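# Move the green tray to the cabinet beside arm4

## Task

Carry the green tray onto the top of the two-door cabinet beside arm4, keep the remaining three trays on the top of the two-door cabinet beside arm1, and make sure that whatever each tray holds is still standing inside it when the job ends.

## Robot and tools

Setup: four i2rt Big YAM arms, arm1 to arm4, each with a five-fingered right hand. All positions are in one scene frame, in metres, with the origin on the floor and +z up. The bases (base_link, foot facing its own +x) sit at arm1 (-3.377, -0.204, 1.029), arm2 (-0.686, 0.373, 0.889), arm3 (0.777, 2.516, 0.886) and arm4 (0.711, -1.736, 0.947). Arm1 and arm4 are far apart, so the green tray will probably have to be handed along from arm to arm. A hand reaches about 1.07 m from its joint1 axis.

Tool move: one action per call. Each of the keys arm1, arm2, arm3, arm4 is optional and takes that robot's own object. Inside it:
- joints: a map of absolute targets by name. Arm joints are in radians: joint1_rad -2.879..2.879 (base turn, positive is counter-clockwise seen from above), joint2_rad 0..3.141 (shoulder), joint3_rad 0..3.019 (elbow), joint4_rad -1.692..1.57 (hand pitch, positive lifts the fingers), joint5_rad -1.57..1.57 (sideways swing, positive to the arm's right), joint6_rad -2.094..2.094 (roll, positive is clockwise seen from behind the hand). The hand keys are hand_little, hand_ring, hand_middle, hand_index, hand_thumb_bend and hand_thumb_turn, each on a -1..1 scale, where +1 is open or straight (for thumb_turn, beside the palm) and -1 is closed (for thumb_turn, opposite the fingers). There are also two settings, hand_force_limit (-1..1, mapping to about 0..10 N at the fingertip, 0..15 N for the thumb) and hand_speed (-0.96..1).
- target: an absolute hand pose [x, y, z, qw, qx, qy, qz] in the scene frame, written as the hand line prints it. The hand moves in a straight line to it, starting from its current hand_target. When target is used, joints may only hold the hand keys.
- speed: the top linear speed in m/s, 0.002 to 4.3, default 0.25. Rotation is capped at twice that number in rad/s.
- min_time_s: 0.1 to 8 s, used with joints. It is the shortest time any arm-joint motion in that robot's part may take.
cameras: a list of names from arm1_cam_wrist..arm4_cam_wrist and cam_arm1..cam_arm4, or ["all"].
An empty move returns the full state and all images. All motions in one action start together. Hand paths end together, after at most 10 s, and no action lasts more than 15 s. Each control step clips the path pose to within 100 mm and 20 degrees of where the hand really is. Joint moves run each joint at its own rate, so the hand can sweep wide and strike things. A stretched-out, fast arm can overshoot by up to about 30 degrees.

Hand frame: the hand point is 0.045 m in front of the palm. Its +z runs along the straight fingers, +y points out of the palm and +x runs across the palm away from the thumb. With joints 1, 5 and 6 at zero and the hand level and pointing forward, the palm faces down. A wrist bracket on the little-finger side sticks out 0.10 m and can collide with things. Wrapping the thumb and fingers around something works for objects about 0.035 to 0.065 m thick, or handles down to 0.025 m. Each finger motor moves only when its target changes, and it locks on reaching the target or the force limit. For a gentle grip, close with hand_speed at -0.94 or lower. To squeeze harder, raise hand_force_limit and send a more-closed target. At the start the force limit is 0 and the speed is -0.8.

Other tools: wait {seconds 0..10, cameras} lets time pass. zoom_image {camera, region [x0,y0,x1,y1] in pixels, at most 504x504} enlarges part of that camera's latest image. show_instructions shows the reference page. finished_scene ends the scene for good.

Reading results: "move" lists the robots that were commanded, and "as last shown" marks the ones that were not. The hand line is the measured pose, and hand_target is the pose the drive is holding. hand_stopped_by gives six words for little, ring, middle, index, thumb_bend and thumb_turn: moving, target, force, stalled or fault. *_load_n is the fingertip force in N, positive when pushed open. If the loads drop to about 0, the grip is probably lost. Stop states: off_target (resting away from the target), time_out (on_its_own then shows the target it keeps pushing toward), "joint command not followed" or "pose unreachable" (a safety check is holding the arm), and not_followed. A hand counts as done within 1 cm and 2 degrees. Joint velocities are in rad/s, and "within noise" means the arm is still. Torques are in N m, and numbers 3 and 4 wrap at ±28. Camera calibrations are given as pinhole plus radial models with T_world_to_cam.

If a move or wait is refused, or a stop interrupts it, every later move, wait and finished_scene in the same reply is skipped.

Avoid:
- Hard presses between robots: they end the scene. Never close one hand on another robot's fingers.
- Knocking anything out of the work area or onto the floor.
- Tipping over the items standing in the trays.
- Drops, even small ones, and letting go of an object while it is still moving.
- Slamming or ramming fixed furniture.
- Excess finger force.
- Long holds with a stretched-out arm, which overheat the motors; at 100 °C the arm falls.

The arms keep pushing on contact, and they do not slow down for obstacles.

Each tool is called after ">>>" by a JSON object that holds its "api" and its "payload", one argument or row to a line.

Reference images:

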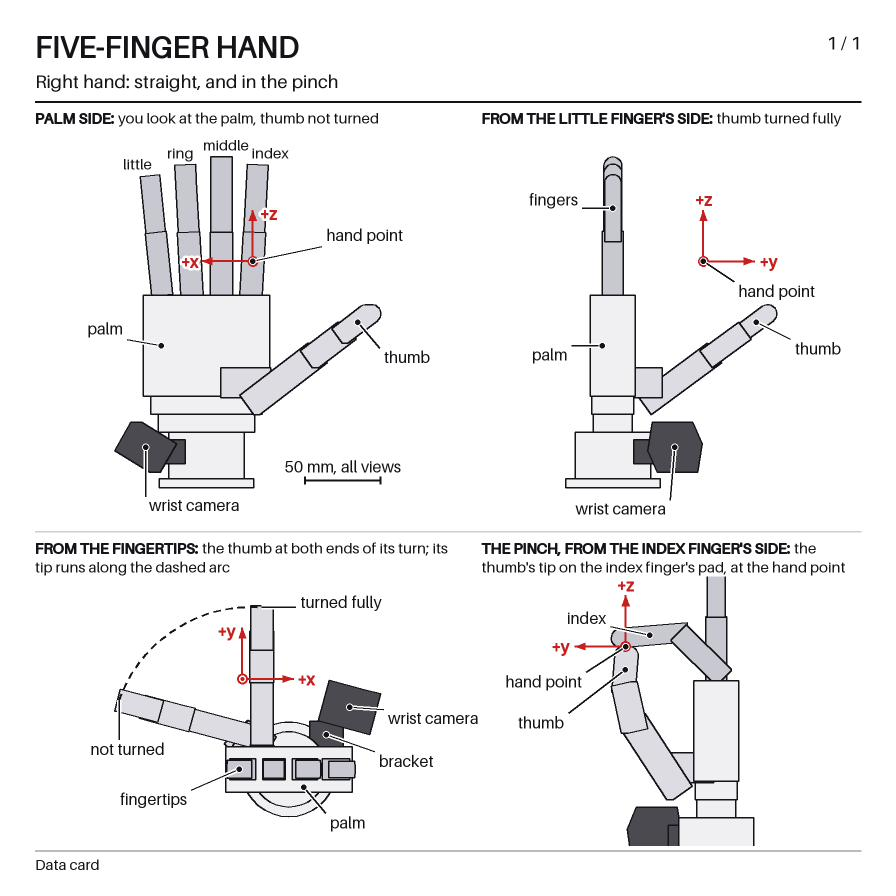

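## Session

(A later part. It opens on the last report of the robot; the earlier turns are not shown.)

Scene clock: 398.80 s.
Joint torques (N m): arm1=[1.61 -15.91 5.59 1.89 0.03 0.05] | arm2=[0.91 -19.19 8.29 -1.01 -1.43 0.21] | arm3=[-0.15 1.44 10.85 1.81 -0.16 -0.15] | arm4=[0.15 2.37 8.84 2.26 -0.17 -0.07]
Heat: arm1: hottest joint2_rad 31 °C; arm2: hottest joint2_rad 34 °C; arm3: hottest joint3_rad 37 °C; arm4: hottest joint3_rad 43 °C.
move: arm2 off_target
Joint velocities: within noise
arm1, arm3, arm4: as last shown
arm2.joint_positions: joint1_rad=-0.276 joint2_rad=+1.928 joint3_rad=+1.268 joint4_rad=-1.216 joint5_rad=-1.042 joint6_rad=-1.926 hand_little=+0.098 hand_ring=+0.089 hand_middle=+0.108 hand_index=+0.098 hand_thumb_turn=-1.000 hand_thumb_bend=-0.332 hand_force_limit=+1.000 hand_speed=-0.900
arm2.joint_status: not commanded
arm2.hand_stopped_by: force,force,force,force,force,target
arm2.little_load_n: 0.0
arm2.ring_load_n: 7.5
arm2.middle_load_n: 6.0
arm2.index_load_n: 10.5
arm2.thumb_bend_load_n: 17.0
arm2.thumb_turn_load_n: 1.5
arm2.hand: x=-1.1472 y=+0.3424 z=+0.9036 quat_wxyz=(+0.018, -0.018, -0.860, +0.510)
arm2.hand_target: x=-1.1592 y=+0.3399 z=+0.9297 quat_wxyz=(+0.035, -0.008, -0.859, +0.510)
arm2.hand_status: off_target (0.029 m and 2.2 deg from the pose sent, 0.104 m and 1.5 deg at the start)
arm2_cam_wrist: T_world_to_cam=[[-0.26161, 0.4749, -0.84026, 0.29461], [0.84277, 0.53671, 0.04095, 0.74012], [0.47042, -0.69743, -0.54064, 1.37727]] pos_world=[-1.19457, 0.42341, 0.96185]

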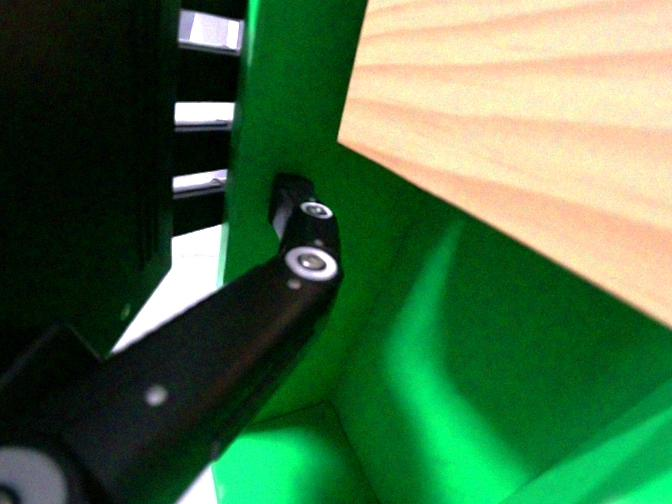

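>>> {"api": "move", "payload": {
  "arm2": {"target": [-1.0, -0.06, 0.935, 0.18298, -0.24215, -0.81753, 0.4894], "speed": 0.07},
  "cameras": ["arm2_cam_wrist", "cam_arm2"]
}}

>>> {"api": "zoom_image", "payload": {
  "camera": "cam_arm2",
  "region": [240, 130, 380, 250]
}}

Scene clock: 406.30 s.
Joint torques (N m): arm1=[1.2 -15.62 5.59 2 0.05 0.03] | arm2=[0.56 -10.81 11.02 3.52 0.13 0.16] | arm3=[-0.21 1.44 10.84 1.78 -0.17 -0.14] | arm4=[0.09 2.49 8.81 2.15 -0.15 -0.06]
Heat: arm1: hottest joint2_rad 31 °C; arm2: hottest joint2_rad 34 °C; arm3: hottest joint3_rad 37 °C; arm4: hottest joint3_rad 43 °C.
move: arm2 off_target
Joint velocities: within noise
arm1, arm3, arm4: as last shown
arm2.joint_positions: joint1_rad=+0.826 joint2_rad=+1.532 joint3_rad=+0.603 joint4_rad=+0.337 joint5_rad=-0.048 joint6_rad=-0.094 hand_little=+0.098 hand_ring=+0.089 hand_middle=+0.108 hand_index=+0.098 hand_thumb_turn=-1.000 hand_thumb_bend=-0.332 hand_force_limit=+1.000 hand_speed=-0.900
arm2.joint_status: not commanded
arm2.hand_stopped_by: force,force,force,force,force,target
arm2.little_load_n: 0.0
arm2.ring_load_n: 7.5
arm2.middle_load_n: 6.0
arm2.index_load_n: 10.5
arm2.thumb_bend_load_n: 17.0
arm2.thumb_turn_load_n: 1.5
arm2.hand: x=-0.9730 y=-0.0248 z=+0.8965 quat_wxyz=(+0.164, -0.248, -0.845, +0.444)
arm2.hand_target: x=-0.9973 y=-0.0566 z=+0.9375 quat_wxyz=(+0.183, -0.242, -0.818, +0.490)
arm2.hand_status: off_target (0.059 m and 6.5 deg from the pose sent, 0.430 m and 32.5 deg at the start)
arm4.index_load_n: 0.5
arm2_cam_wrist: T_world_to_cam=[[0.03831, 0.61961, -0.78397, 0.75358], [0.99852, 0.00659, 0.054, 0.91738], [0.03863, -0.78488, -0.61844, 0.68282]] pos_world=[-0.97126, 0.06296, 0.96352]

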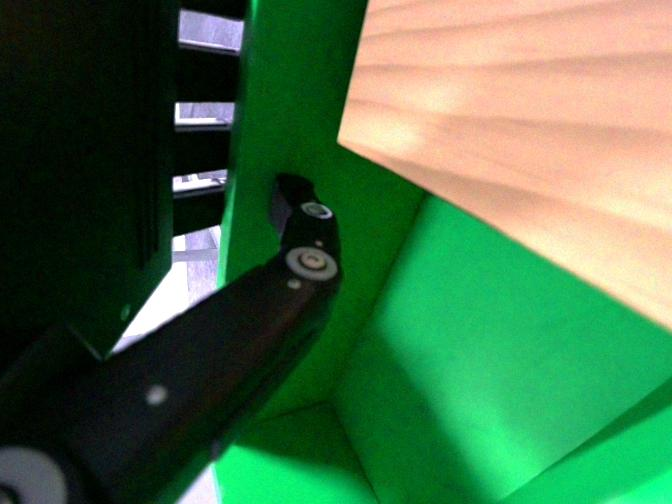

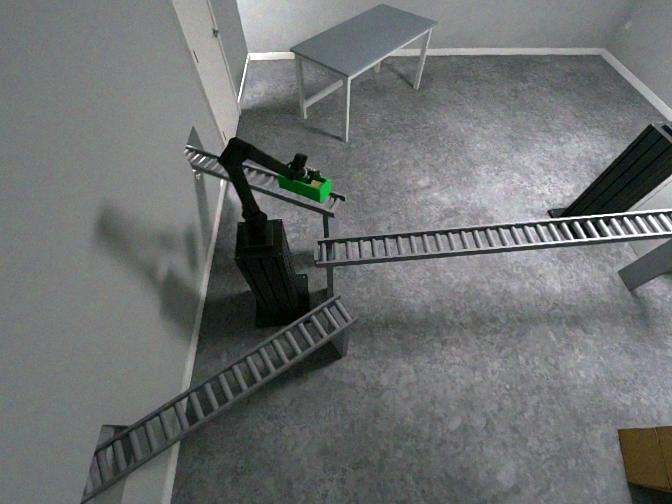

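Scaled by 3.600 from the camera's image (finer frame: 960x720).

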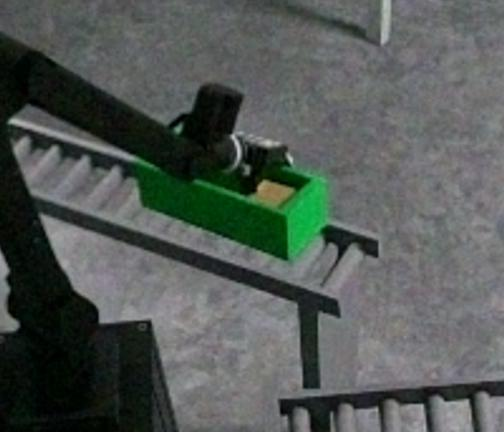

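>>> {"api": "zoom_image", "payload": {
  "camera": "cam_arm2",
  "region": [270, 150, 350, 220]
}}

>>> {"api": "zoom_image", "payload": {
  "camera": "cam_arm2",
  "region": [180, 130, 280, 200]
}}

Scaled by 6.300 from the camera's image (finer frame: 960x720).

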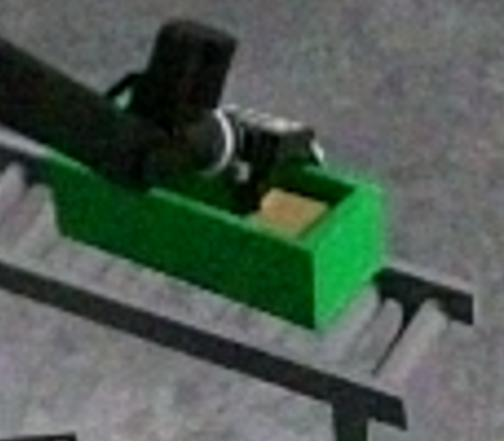

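Scaled by 5.040 from the camera's image (finer frame: 960x720).

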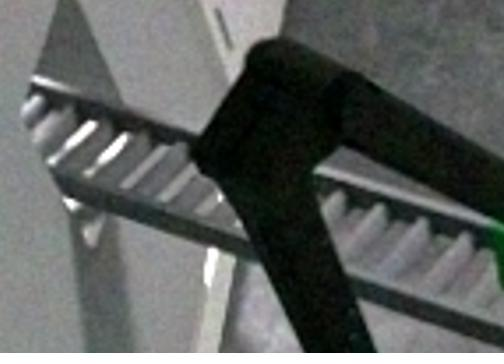

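>>> {"api": "zoom_image", "payload": {
  "camera": "cam_arm2",
  "region": [305, 170, 350, 220]
}}

>>> {"api": "zoom_image", "payload": {
  "camera": "cam_arm2",
  "region": [270, 160, 315, 210]
}}

Scaled by 10.080 from the camera's image (finer frame: 960x720).

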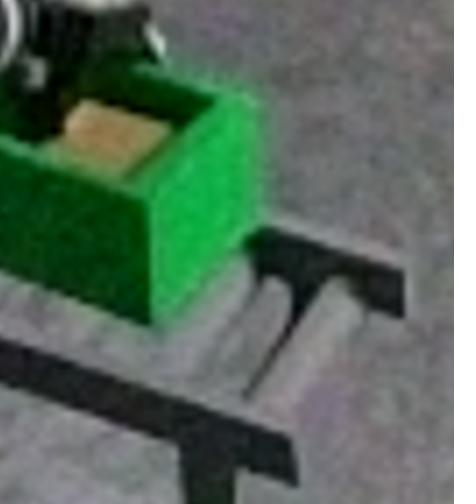

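Scaled by 10.080 from the camera's image (finer frame: 960x720).

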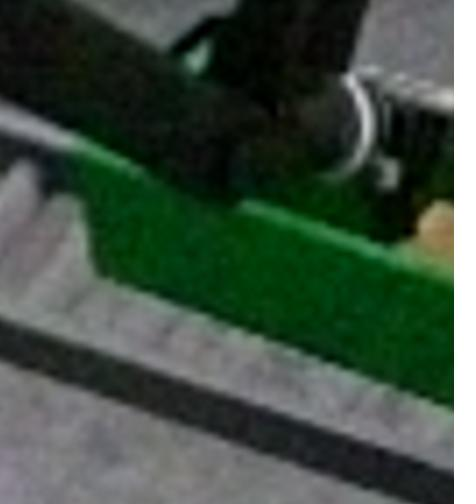

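>>> {"api": "move", "payload": {
  "arm2": {"target": [-1.024, -0.062, 0.885, 0.19019, -0.22438, -0.79555, 0.5297], "speed": 0.05},
  "cameras": ["arm2_cam_wrist", "cam_arm2"]
}}

>>> {"api": "zoom_image", "payload": {
  "camera": "cam_arm2",
  "region": [300, 170, 360, 230]
}}

>>> {"api": "zoom_image", "payload": {
  "camera": "cam_arm2",
  "region": [250, 160, 310, 220]
}}

Scene clock: 414.43 s.
Joint torques (N m): arm1=[1.14 -15.56 5.53 1.92 0.02 0.02] | arm2=[-0.44 -12.75 7.69 3.79 -0.22 -0.12] | arm3=[-0.21 1.38 10.84 1.8 -0.17 -0.15] | arm4=[-0.03 2.55 8.81 2.24 -0.17 -0.08]
Heat: arm1: hottest joint2_rad 31 °C; arm2: hottest joint2_rad 34 °C; arm3: hottest joint3_rad 37 °C; arm4: hottest joint3_rad 43 °C.
move: arm2 off_target
Joint velocities: within noise
arm1, arm3, arm4: as last shown
arm2.joint_positions: joint1_rad=+0.784 joint2_rad=+1.755 joint3_rad=+0.603 joint4_rad=+0.671 joint5_rad=-0.114 joint6_rad=-0.094 hand_little=+0.098 hand_ring=+0.089 hand_middle=+0.108 hand_index=+0.098 hand_thumb_turn=-1.000 hand_thumb_bend=-0.332 hand_force_limit=+1.000 hand_speed=-0.900
arm2.joint_status: not commanded
arm2.hand_stopped_by: force,force,force,force,force,target
arm2.little_load_n: 0.0
arm2.ring_load_n: 7.5
arm2.middle_load_n: 6.0
arm2.index_load_n: 10.5
arm2.thumb_bend_load_n: 17.0
arm2.thumb_turn_load_n: 1.5
arm2.hand: x=-0.9998 y=-0.0417 z=+0.8558 quat_wxyz=(+0.168, -0.240, -0.818, +0.495)
arm2.hand_target: x=-1.0227 y=-0.0604 z=+0.8860 quat_wxyz=(+0.191, -0.225, -0.796, +0.529)
arm2.hand_status: off_target (0.043 m and 5.7 deg from the pose sent, 0.064 m and 12.1 deg at the start)
arm4.index_load_n: 0.0
arm2_cam_wrist: T_world_to_cam=[[-0.00886, 0.53354, -0.84573, 0.73526], [0.99969, 0.0246, 0.00504, 0.99034], [0.02349, -0.84542, -0.53359, 0.55508]] pos_world=[-0.99656, 0.05262, 0.91301]

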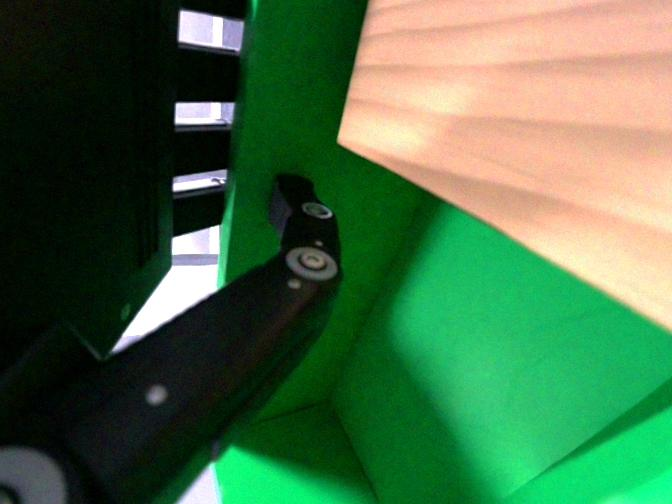

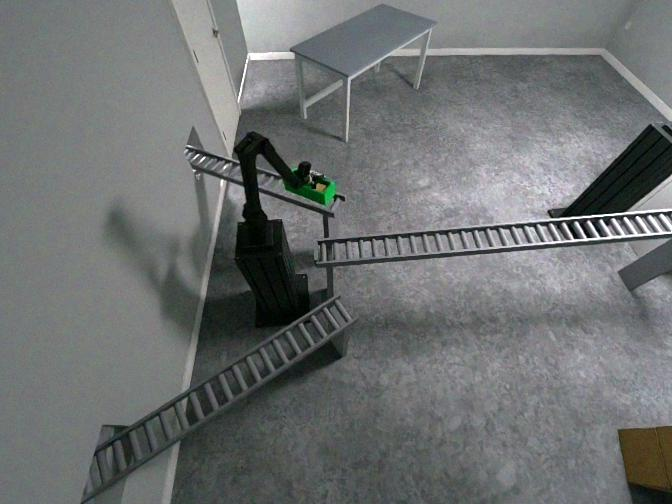

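Scaled by 8.400 from the camera's image (finer frame: 960x720).

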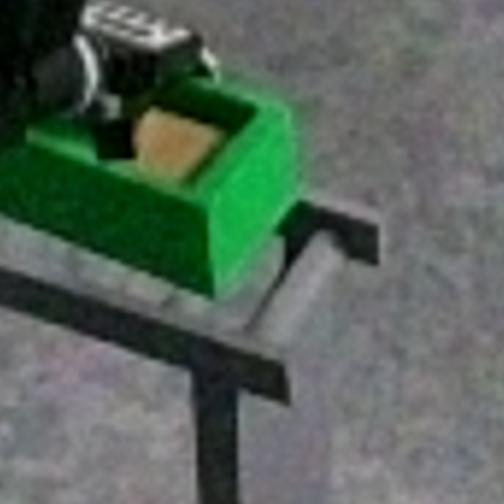

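Scaled by 8.400 from the camera's image (finer frame: 960x720).

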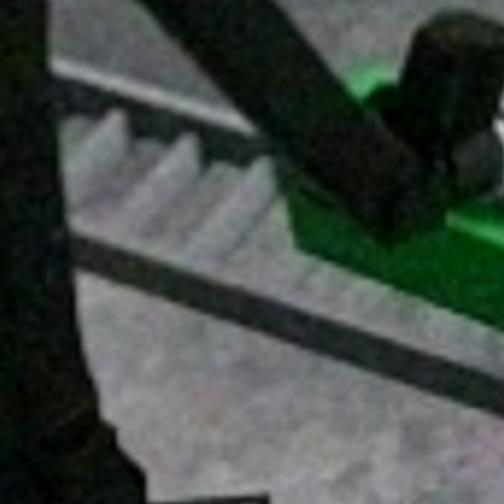

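>>> {"api": "move", "payload": {
  "arm2": {"target": [-1.034, -0.08, 0.848, 0.17859, -0.20698, -0.80025, 0.53372], "speed": 0.05},
  "cameras": ["arm2_cam_wrist", "cam_arm2"]
}}

>>> {"api": "zoom_image", "payload": {
  "camera": "cam_arm2",
  "region": [305, 175, 350, 225]
}}

>>> {"api": "zoom_image", "payload": {
  "camera": "cam_arm2",
  "region": [265, 165, 310, 215]
}}

Scene clock: 418.37 s.
Joint torques (N m): arm1=[1.26 -16.15 5.55 1.87 0.03 0.04] | arm2=[-0.5 -13.92 7.69 3.81 -0.29 -0.15] | arm3=[-0.21 1.38 10.84 1.78 -0.16 -0.14] | arm4=[-0.03 2.55 8.79 2.26 -0.17 -0.05]
Heat: arm1: hottest joint2_rad 31 °C; arm2: hottest joint2_rad 34 °C; arm3: hottest joint3_rad 37 °C; arm4: hottest joint3_rad 43 °C.
move: arm2 off_target
Joint velocities: within noise
arm1, arm3, arm4: as last shown
arm2.joint_positions: joint1_rad=+0.781 joint2_rad=+1.898 joint3_rad=+0.653 joint4_rad=+0.753 joint5_rad=-0.157 joint6_rad=-0.109 hand_little=+0.098 hand_ring=+0.089 hand_middle=+0.108 hand_index=+0.098 hand_thumb_turn=-1.000 hand_thumb_bend=-0.332 hand_force_limit=+1.000 hand_speed=-0.900
arm2.joint_status: not commanded
arm2.hand_stopped_by: force,force,force,force,force,target
arm2.little_load_n: 0.0
arm2.ring_load_n: 7.5
arm2.middle_load_n: 6.0
arm2.index_load_n: 10.0
arm2.thumb_bend_load_n: 17.0
arm2.thumb_turn_load_n: 1.5
arm2.hand: x=-1.0047 y=-0.0551 z=+0.8179 quat_wxyz=(+0.153, -0.225, -0.825, +0.496)
arm2.hand_target: x=-1.0323 y=-0.0779 z=+0.8498 quat_wxyz=(+0.179, -0.207, -0.800, +0.533)
arm2.hand_status: off_target (0.049 m and 6.3 deg from the pose sent, 0.052 m and 6.3 deg at the start)
arm2_cam_wrist: T_world_to_cam=[[-0.02155, 0.53503, -0.84456, 0.6967], [0.99765, 0.06652, 0.01669, 0.98648], [0.06511, -0.84221, -0.53521, 0.56704]] pos_world=[-1.00606, 0.03919, 0.87543]

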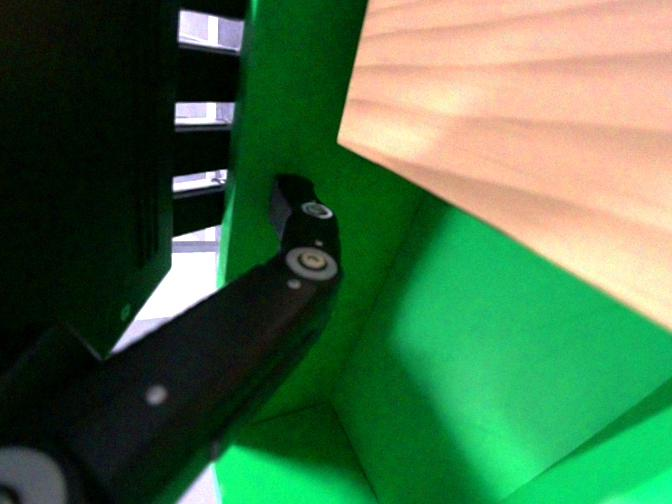

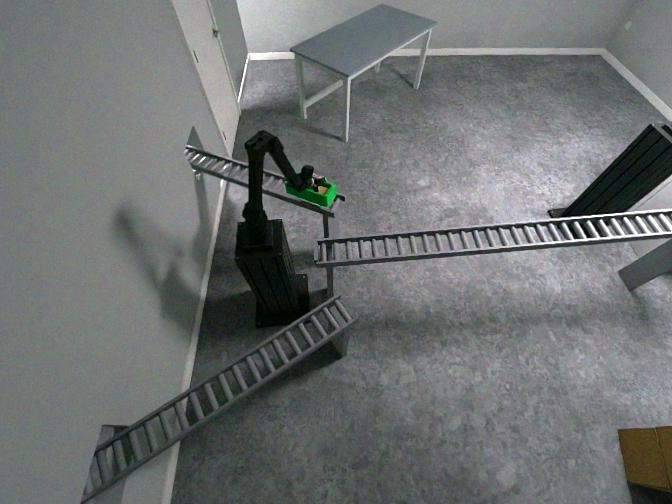

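Scaled by 10.080 from the camera's image (finer frame: 960x720).

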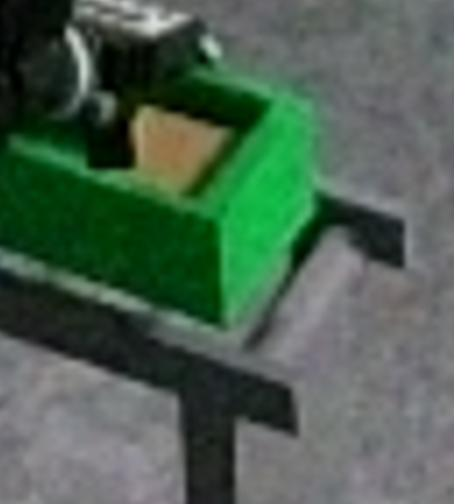

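Scaled by 10.080 from the camera's image (finer frame: 960x720).

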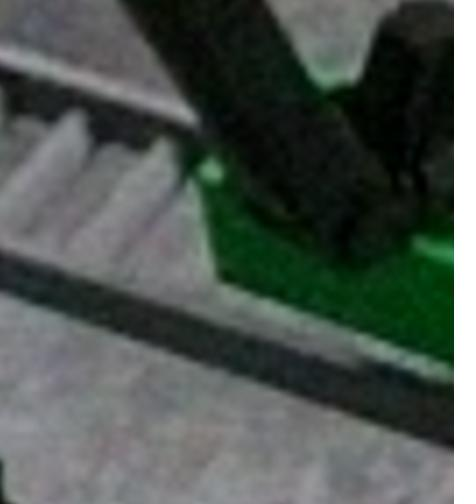

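>>> {"api": "move", "payload": {
  "arm2": {"target": [-1.039, -0.092, 0.824, 0.17859, -0.20698, -0.80025, 0.53372], "speed": 0.04},
  "cameras": ["arm2_cam_wrist", "cam_arm2"]
}}

>>> {"api": "zoom_image", "payload": {
  "camera": "cam_arm2",
  "region": [305, 175, 350, 225]
}}

>>> {"api": "zoom_image", "payload": {
  "camera": "cam_arm2",
  "region": [265, 165, 310, 215]
}}

Scene clock: 421.17 s.
Joint torques (N m): arm1=[1.61 -16.03 5.57 1.96 0.03 0.04] | arm2=[0.44 -14.62 7.24 3.77 0.02 -0.1] | arm3=[-0.21 1.38 10.84 1.81 -0.17 -0.15] | arm4=[-0.21 2.73 8.8 2.29 -0.17 -0.07]
Heat: arm1: hottest joint2_rad 31 °C; arm2: hottest joint2_rad 34 °C; arm3: hottest joint3_rad 37 °C; arm4: hottest joint3_rad 43 °C.
move: arm2 off_target
Joint velocities: within noise
arm1, arm3, arm4: as last shown
arm2.joint_positions: joint1_rad=+0.781 joint2_rad=+1.986 joint3_rad=+0.695 joint4_rad=+0.804 joint5_rad=-0.154 joint6_rad=-0.109 hand_little=+0.098 hand_ring=+0.089 hand_middle=+0.108 hand_index=+0.098 hand_thumb_turn=-1.000 hand_thumb_bend=-0.332 hand_force_limit=+1.000 hand_speed=-0.900
arm2.joint_status: not commanded
arm2.hand_stopped_by: force,force,force,force,force,target
arm2.little_load_n: 0.0
arm2.ring_load_n: 7.5
arm2.middle_load_n: 6.0
arm2.index_load_n: 10.5
arm2.thumb_bend_load_n: 17.0
arm2.thumb_turn_load_n: 1.5
arm2.hand: x=-1.0142 y=-0.0646 z=+0.7962 quat_wxyz=(+0.155, -0.225, -0.823, +0.497)
arm2.hand_target: x=-1.0374 y=-0.0902 z=+0.8259 quat_wxyz=(+0.179, -0.207, -0.800, +0.534)
arm2.hand_status: off_target (0.046 m and 6.0 deg from the pose sent, 0.051 m and 6.3 deg at the start)
arm3.ring_load_n: -0.5
arm2_cam_wrist: T_world_to_cam=[[-0.02389, 0.5327, -0.84596, 0.68186], [0.99786, 0.06419, 0.01225, 1.00054], [0.06083, -0.84386, -0.5331, 0.54183]] pos_world=[-1.01508, 0.02978, 0.85342]

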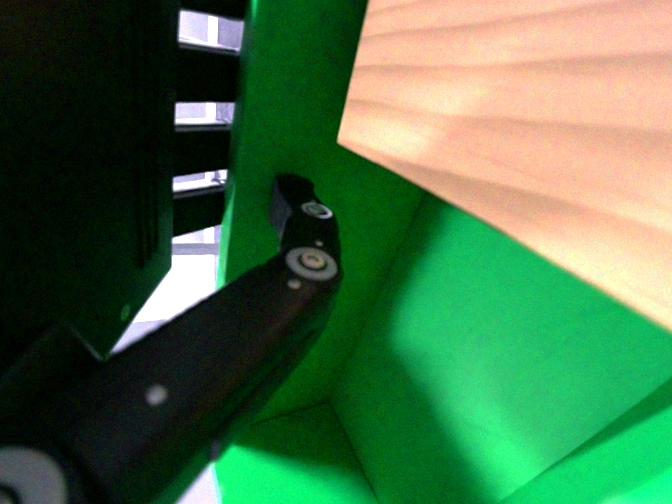

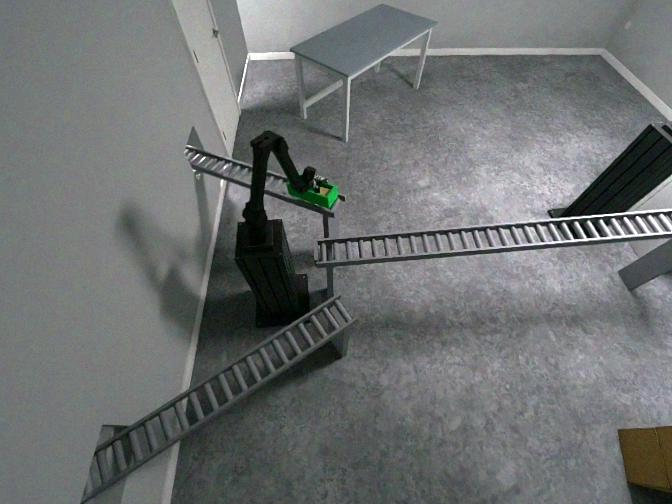

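Scaled by 10.080 from the camera's image (finer frame: 960x720).

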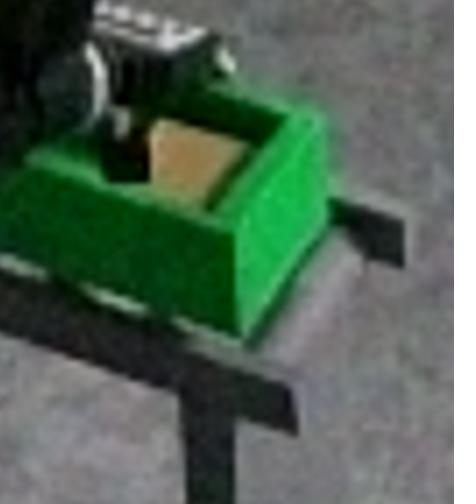

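Scaled by 10.080 from the camera's image (finer frame: 960x720).

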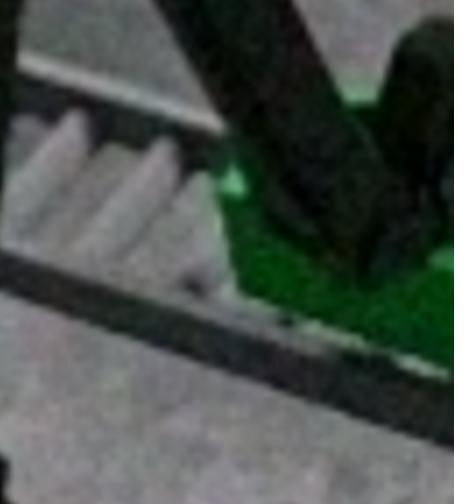

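>>> {"api": "move", "payload": {
  "arm2": {"target": [-1.039, -0.0915, 0.808, 0.17859, -0.20698, -0.80025, 0.53372], "speed": 0.04},
  "cameras": ["arm2_cam_wrist", "cam_arm2"]
}}

>>> {"api": "zoom_image", "payload": {
  "camera": "cam_arm2",
  "region": [305, 175, 350, 225]
}}

>>> {"api": "zoom_image", "payload": {
  "camera": "cam_arm2",
  "region": [265, 165, 310, 215]
}}

Scene clock: 423.03 s.
Joint torques (N m): arm1=[1.32 -16.03 5.52 1.99 0.01 0] | arm2=[0.44 -15.09 6.8 3.78 -0.02 -0.1] | arm3=[-0.26 1.38 10.82 1.78 -0.17 -0.14] | arm4=[0.09 2.37 8.77 2.25 -0.17 -0.08]
Heat: arm1: hottest joint2_rad 31 °C; arm2: hottest joint2_rad 34 °C; arm3: hottest joint3_rad 37 °C; arm4: hottest joint3_rad 43 °C.
move: arm2 off_target
Joint velocities: within noise
arm1.joint_positions: joint1_rad=-1.613 joint2_rad=+1.930 joint3_rad=+0.812 joint4_rad=+0.749 joint5_rad=+0.061 joint6_rad=+0.103 hand_little=+0.150 hand_ring=+0.150 hand_middle=+0.150 hand_index=+0.150 hand_thumb_turn=-1.000 hand_thumb_bend=-0.120 hand_force_limit=+1.000 hand_speed=-0.850
arm1.joint_status: not commanded
arm1.hand_stopped_by: target,target,target,target,target,target
arm1.little_load_n: 0.0
arm1.ring_load_n: 0.0
arm1.middle_load_n: 0.0
arm1.index_load_n: 0.0
arm1.thumb_bend_load_n: 0.0
arm1.thumb_turn_load_n: 0.0
arm1.hand: x=-3.4419 y=+0.4107 z=+0.9967 quat_wxyz=(+0.565, -0.824, +0.032, +0.022)
arm1.hand_target: x=-3.4469 y=+0.4099 z=+0.9998 quat_wxyz=(+0.566, -0.824, +0.032, +0.026)
arm1.hand_status: not commanded
arm2.joint_positions: joint1_rad=+0.781 joint2_rad=+2.038 joint3_rad=+0.701 joint4_rad=+0.847 joint5_rad=-0.154 joint6_rad=-0.109 hand_little=+0.098 hand_ring=+0.089 hand_middle=+0.108 hand_index=+0.098 hand_thumb_turn=-1.000 hand_thumb_bend=-0.332 hand_force_limit=+1.000 hand_speed=-0.900
arm2.joint_status: not commanded
arm2.hand_stopped_by: force,force,force,force,force,target
arm2.little_load_n: 0.0
arm2.ring_load_n: 7.5
arm2.middle_load_n: 6.0
arm2.index_load_n: 10.5
arm2.thumb_bend_load_n: 17.0
arm2.thumb_turn_load_n: 1.5
arm2.hand: x=-1.0138 y=-0.0639 z=+0.7796 quat_wxyz=(+0.155, -0.225, -0.824, +0.496)
arm2.hand_target: x=-1.0374 y=-0.0896 z=+0.8097 quat_wxyz=(+0.179, -0.207, -0.800, +0.533)
arm2.hand_status: off_target (0.047 m and 6.1 deg from the pose sent, 0.039 m and 6.1 deg at the start)
arm3.joint_positions: joint1_rad=-0.251 joint2_rad=+0.638 joint3_rad=+1.377 joint4_rad=-1.217 joint5_rad=-0.253 joint6_rad=-1.341 hand_little=+1.000 hand_ring=+1.000 hand_middle=+1.000 hand_index=+1.000 hand_thumb_turn=+1.000 hand_thumb_bend=+1.000 hand_force_limit=+0.000 hand_speed=-0.800
arm3.joint_status: not commanded
arm3.hand_stopped_by: target,target,target,target,target,target
arm3.little_load_n: 0.0
arm3.ring_load_n: 0.0
arm3.middle_load_n: 0.0
arm3.index_load_n: 0.0
arm3.thumb_bend_load_n: 0.0
arm3.thumb_turn_load_n: 0.0
arm3.hand: x=+1.0338 y=+2.5864 z=+1.3871 quat_wxyz=(-0.229, +0.848, +0.082, +0.471)
arm3.hand_target: x=+1.0328 y=+2.5862 z=+1.3993 quat_wxyz=(-0.231, +0.841, +0.083, +0.483)
arm3.hand_status: not commanded
arm4.joint_positions: joint1_rad=+0.305 joint2_rad=+0.619 joint3_rad=+1.418 joint4_rad=-1.163 joint5_rad=-0.192 joint6_rad=-1.236 hand_little=+1.000 hand_ring=+1.000 hand_middle=+1.000 hand_index=+1.000 hand_thumb_turn=+1.000 hand_thumb_bend=+1.000 hand_force_limit=+0.000 hand_speed=-0.800
arm4.joint_status: not commanded
arm4.hand_stopped_by: target,target,target,target,target,target
arm4.little_load_n: 0.0
arm4.ring_load_n: 0.0
arm4.middle_load_n: 0.0
arm4.index_load_n: 0.0
arm4.thumb_bend_load_n: 0.0
arm4.thumb_turn_load_n: 0.0
arm4.hand: x=+0.9621 y=-1.7985 z=+1.4826 quat_wxyz=(-0.127, +0.805, -0.160, +0.557)
arm4.hand_target: x=+0.9600 y=-1.7983 z=+1.4922 quat_wxyz=(-0.128, +0.800, -0.158, +0.565)
arm4.hand_status: not commanded
arm2_cam_wrist: T_world_to_cam=[[-0.02274, 0.53399, -0.84519, 0.66815], [0.99787, 0.0638, 0.01347, 0.99931], [0.06112, -0.84308, -0.5343, 0.53485]] pos_world=[-1.01468, 0.03038, 0.83702]

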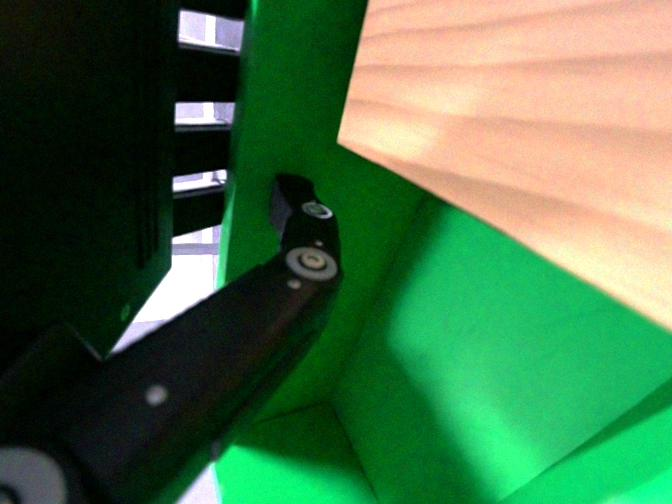

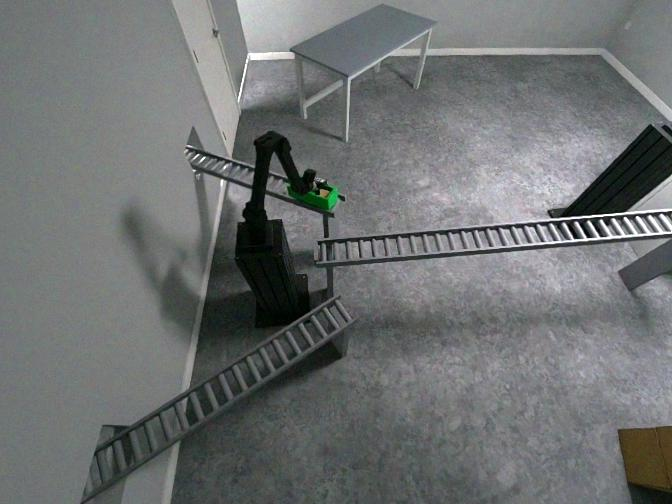

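Scaled by 10.080 from the camera's image (finer frame: 960x720).

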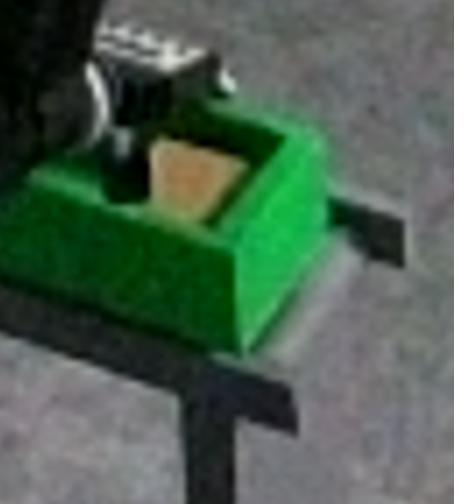

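Scaled by 10.080 from the camera's image (finer frame: 960x720).

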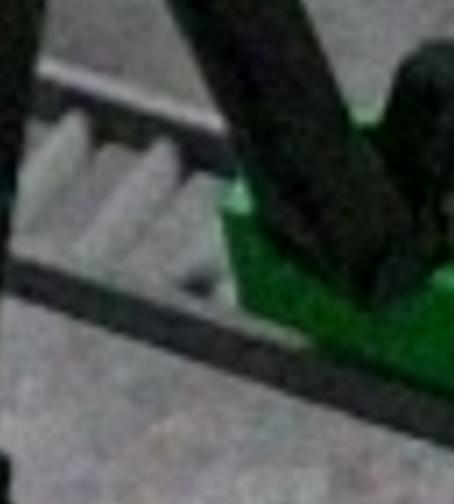

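>>> {"api": "move", "payload": {
  "arm2": {"target": [-1.045, -0.105, 0.815, 0.17859, -0.20698, -0.80025, 0.53372], "speed": 0.04},
  "cameras": ["cam_arm2"]
}}

>>> {"api": "zoom_image", "payload": {
  "camera": "cam_arm2",
  "region": [305, 175, 350, 225]
}}

>>> {"api": "zoom_image", "payload": {
  "camera": "cam_arm2",
  "region": [265, 165, 310, 215]
}}

Scene clock: 425.53 s.
Joint torques (N m): arm1=[1.32 -15.62 5.5 1.87 0.05 0.03] | arm2=[0.85 -15.91 6.99 2.15 0.03 -0.06] | arm3=[-0.21 1.44 10.82 1.81 -0.17 -0.15] | arm4=[0.15 2.61 8.79 2.26 -0.14 -0.07]
Heat: arm1: hottest joint2_rad 31 °C; arm2: hottest joint2_rad 34 °C; arm3: hottest joint3_rad 37 °C; arm4: hottest joint3_rad 43 °C.
move: arm2 off_target
Joint velocities: within noise
arm1, arm3, arm4: as last shown
arm1.index_load_n: -0.5
arm2.joint_positions: joint1_rad=+0.786 joint2_rad=+2.038 joint3_rad=+0.744 joint4_rad=+0.845 joint5_rad=-0.146 joint6_rad=-0.109 hand_little=+0.098 hand_ring=+0.089 hand_middle=+0.108 hand_index=+0.098 hand_thumb_turn=-1.000 hand_thumb_bend=-0.332 hand_force_limit=+1.000 hand_speed=-0.900
arm2.joint_status: not commanded
arm2.hand_stopped_by: force,force,force,force,force,target
arm2.little_load_n: 0.0
arm2.ring_load_n: 7.0
arm2.middle_load_n: 6.0
arm2.index_load_n: 10.5
arm2.thumb_bend_load_n: 17.0
arm2.thumb_turn_load_n: 1.5
arm2.hand: x=-1.0282 y=-0.0817 z=+0.7920 quat_wxyz=(+0.164, -0.221, -0.814, +0.511)
arm2.hand_target: x=-1.0439 y=-0.1039 z=+0.8161 quat_wxyz=(+0.179, -0.207, -0.800, +0.534)
arm2.hand_status: off_target (0.037 m and 3.9 deg from the pose sent, 0.063 m and 6.1 deg at the start)

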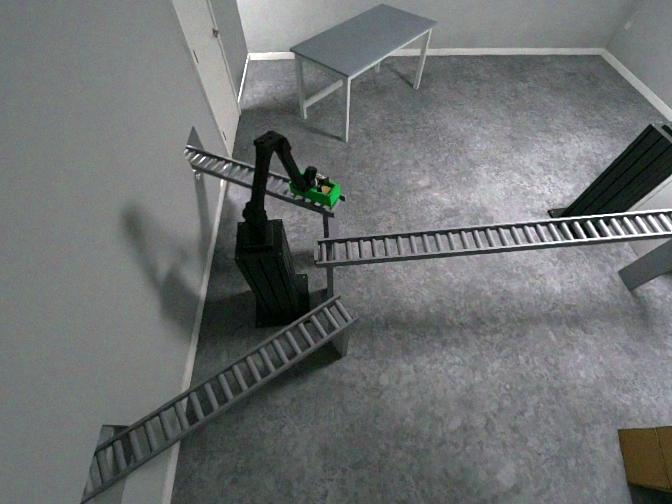

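Scaled by 10.080 from the camera's image (finer frame: 960x720).

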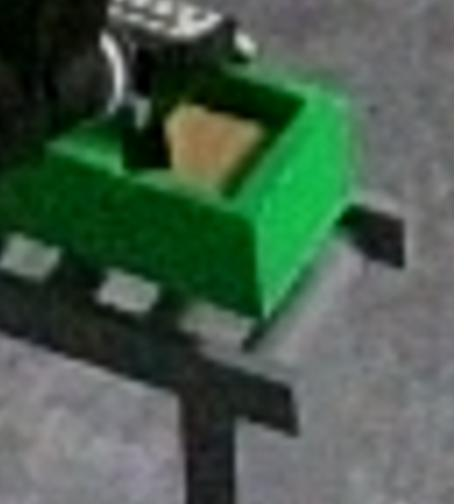

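Scaled by 10.080 from the camera's image (finer frame: 960x720).

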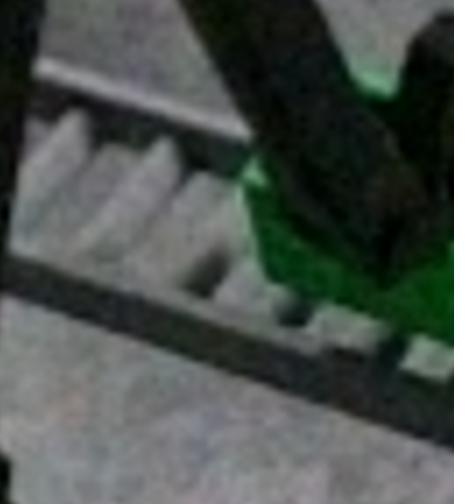

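>>> {"api": "move", "payload": {
  "arm2": {"target": [-1.043, -0.101, 0.797, 0.17859, -0.20698, -0.80025, 0.53372], "speed": 0.04},
  "cameras": ["cam_arm2", "arm2_cam_wrist"]
}}

>>> {"api": "zoom_image", "payload": {
  "camera": "cam_arm2",
  "region": [305, 175, 350, 225]
}}

>>> {"api": "zoom_image", "payload": {
  "camera": "cam_arm2",
  "region": [265, 165, 310, 215]
}}

Scene clock: 427.93 s.
Joint torques (N m): arm1=[1.14 -15.91 5.57 1.89 0.03 0.04] | arm2=[0.62 -15.91 6.23 3.78 -0.07 -0.07] | arm3=[-0.21 1.44 10.84 1.8 -0.17 -0.14] | arm4=[-0.32 2.55 8.79 2.24 -0.18 -0.07]
Heat: arm1: hottest joint2_rad 31 °C; arm2: hottest joint2_rad 34 °C; arm3: hottest joint3_rad 37 °C; arm4: hottest joint3_rad 43 °C.
move: arm2 off_target
Joint velocities: within noise
arm1, arm3, arm4: as last shown
arm1.little_load_n: 0.5
arm2.joint_positions: joint1_rad=+0.786 joint2_rad=+2.085 joint3_rad=+0.744 joint4_rad=+0.857 joint5_rad=-0.146 joint6_rad=-0.109 hand_little=+0.098 hand_ring=+0.089 hand_middle=+0.108 hand_index=+0.098 hand_thumb_turn=-1.000 hand_thumb_bend=-0.332 hand_force_limit=+1.000 hand_speed=-0.900
arm2.joint_status: not commanded
arm2.hand_stopped_by: force,force,force,force,force,target
arm2.little_load_n: 0.0
arm2.ring_load_n: 7.0
arm2.middle_load_n: 6.0
arm2.index_load_n: 10.0
arm2.thumb_bend_load_n: 17.0
arm2.thumb_turn_load_n: 1.5
arm2.hand: x=-1.0223 y=-0.0749 z=+0.7691 quat_wxyz=(+0.158, -0.225, -0.823, +0.498)
arm2.hand_target: x=-1.0416 y=-0.0995 z=+0.7983 quat_wxyz=(+0.178, -0.207, -0.800, +0.533)
arm2.hand_status: off_target (0.043 m and 5.8 deg from the pose sent, 0.025 m and 3.9 deg at the start)
pictures: arm2_cam_wrist, cam_arm2
arm2_cam_wrist: T_world_to_cam=[[-0.0272, 0.53261, -0.84593, 0.66082], [0.99807, 0.06176, 0.00679, 1.0138], [0.05586, -0.84411, -0.53326, 0.5142]] pos_world=[-1.02259, 0.01947, 0.82632]

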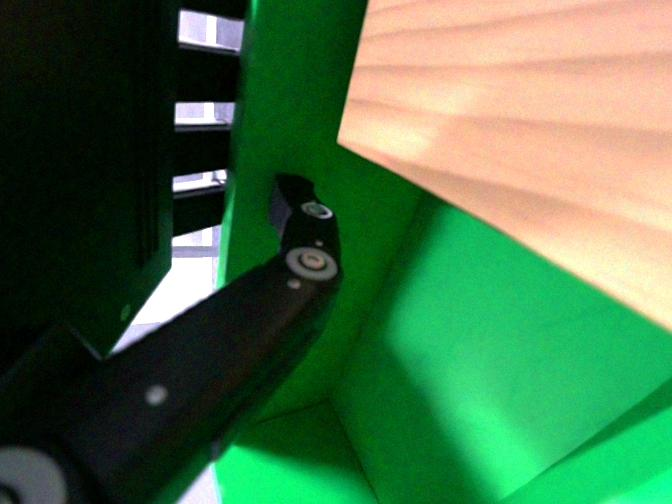

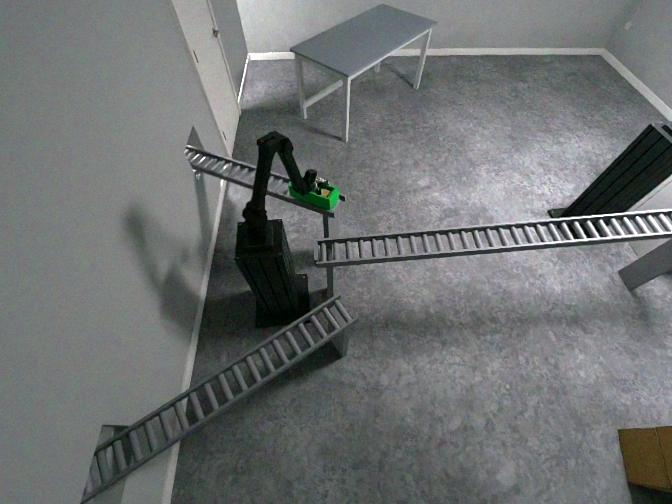

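Scaled by 10.080 from the camera's image (finer frame: 960x720).

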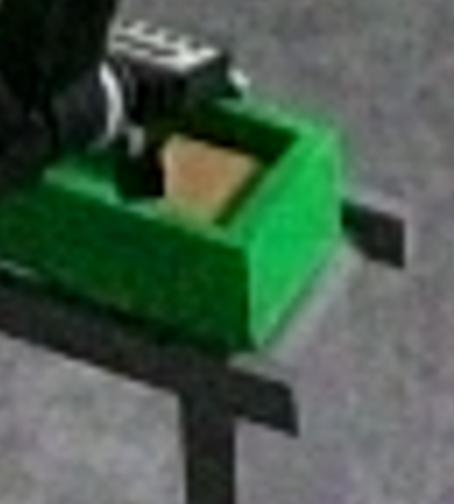

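Scaled by 10.080 from the camera's image (finer frame: 960x720).

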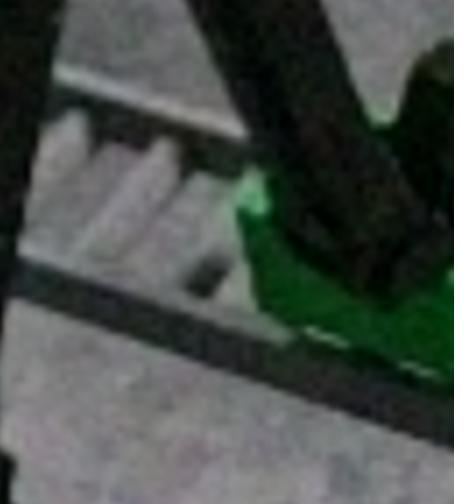

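>>> {"api": "move", "payload": {
  "arm2": {"target": [-1.043, -0.1005, 0.787, 0.17859, -0.20698, -0.80025, 0.53372], "speed": 0.03},
  "cameras": ["cam_arm2", "arm2_cam_wrist"]
}}

>>> {"api": "zoom_image", "payload": {
  "camera": "cam_arm2",
  "region": [305, 175, 350, 225]
}}

>>> {"api": "zoom_image", "payload": {
  "camera": "cam_arm2",
  "region": [265, 165, 310, 215]
}}

Scene clock: 431.47 s.
Joint torques (N m): arm1=[1.61 -15.85 5.55 1.92 0.01 0.04] | arm2=[0.56 -15.74 6.31 3.78 -0.09 -0.07] | arm3=[-0.15 1.38 10.82 1.8 -0.16 -0.14] | arm4=[-0.38 2.73 8.9 2.28 -0.17 -0.07]
Heat: arm1: hottest joint2_rad 31 °C; arm2: hottest joint2_rad 34 °C; arm3: hottest joint3_rad 37 °C; arm4: hottest joint3_rad 43 °C.
move: arm2 off_target
Joint velocities: within noise
arm1, arm3, arm4: as last shown
arm1.little_load_n: 0.0
arm1.index_load_n: 0.0
arm2.joint_positions: joint1_rad=+0.786 joint2_rad=+2.112 joint3_rad=+0.744 joint4_rad=+0.883 joint5_rad=-0.146 joint6_rad=-0.109 hand_little=+0.098 hand_ring=+0.089 hand_middle=+0.108 hand_index=+0.098 hand_thumb_turn=-1.000 hand_thumb_bend=-0.332 hand_force_limit=+1.000 hand_speed=-0.900
arm2.joint_status: not commanded
arm2.hand_stopped_by: force,force,force,force,force,target
arm2.little_load_n: 0.5
arm2.ring_load_n: 7.5
arm2.middle_load_n: 6.0
arm2.index_load_n: 10.0
arm2.thumb_bend_load_n: 17.0
arm2.thumb_turn_load_n: 1.5
arm2.hand: x=-1.0207 y=-0.0731 z=+0.7600 quat_wxyz=(+0.157, -0.225, -0.823, +0.497)
arm2.hand_target: x=-1.0415 y=-0.0988 z=+0.7885 quat_wxyz=(+0.179, -0.207, -0.800, +0.533)
arm2.hand_status: off_target (0.044 m and 5.9 deg from the pose sent, 0.037 m and 5.8 deg at the start)
arm4.little_load_n: -0.5
pictures: arm2_cam_wrist, cam_arm2
arm2_cam_wrist: T_world_to_cam=[[-0.02633, 0.53356, -0.84535, 0.65274], [0.99806, 0.0617, 0.00786, 1.01138], [0.05635, -0.84351, -0.53415, 0.51197]] pos_world=[-1.02109, 0.02118, 0.81732]

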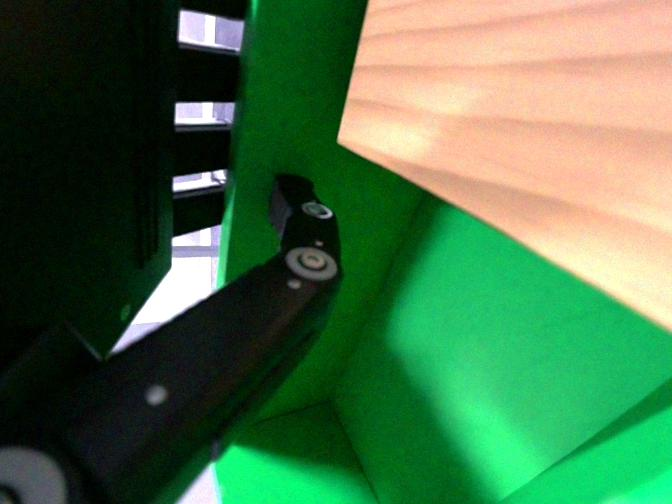

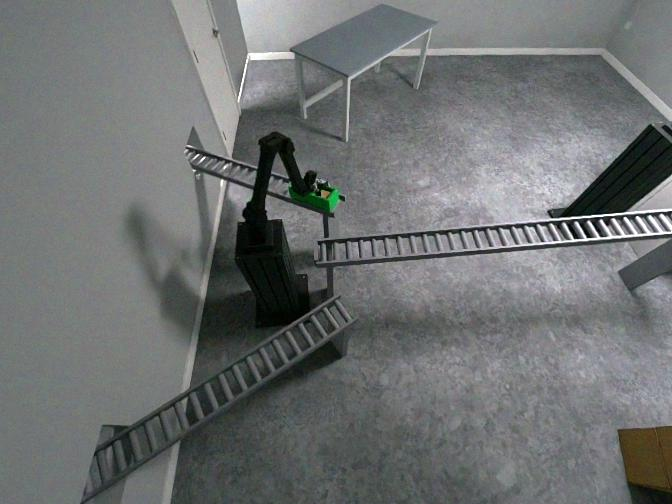

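Scaled by 10.080 from the camera's image (finer frame: 960x720).

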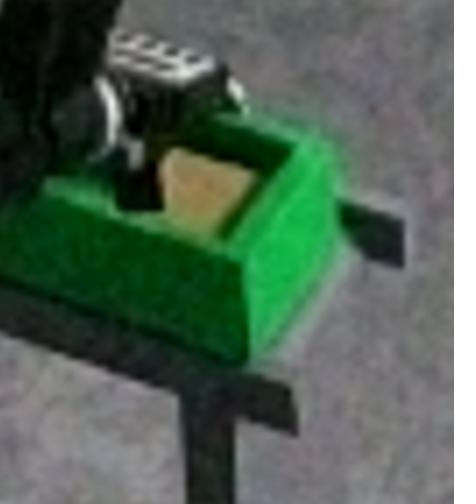

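Scaled by 10.080 from the camera's image (finer frame: 960x720).

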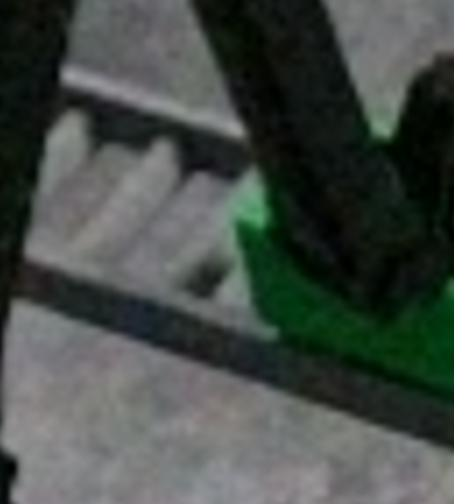

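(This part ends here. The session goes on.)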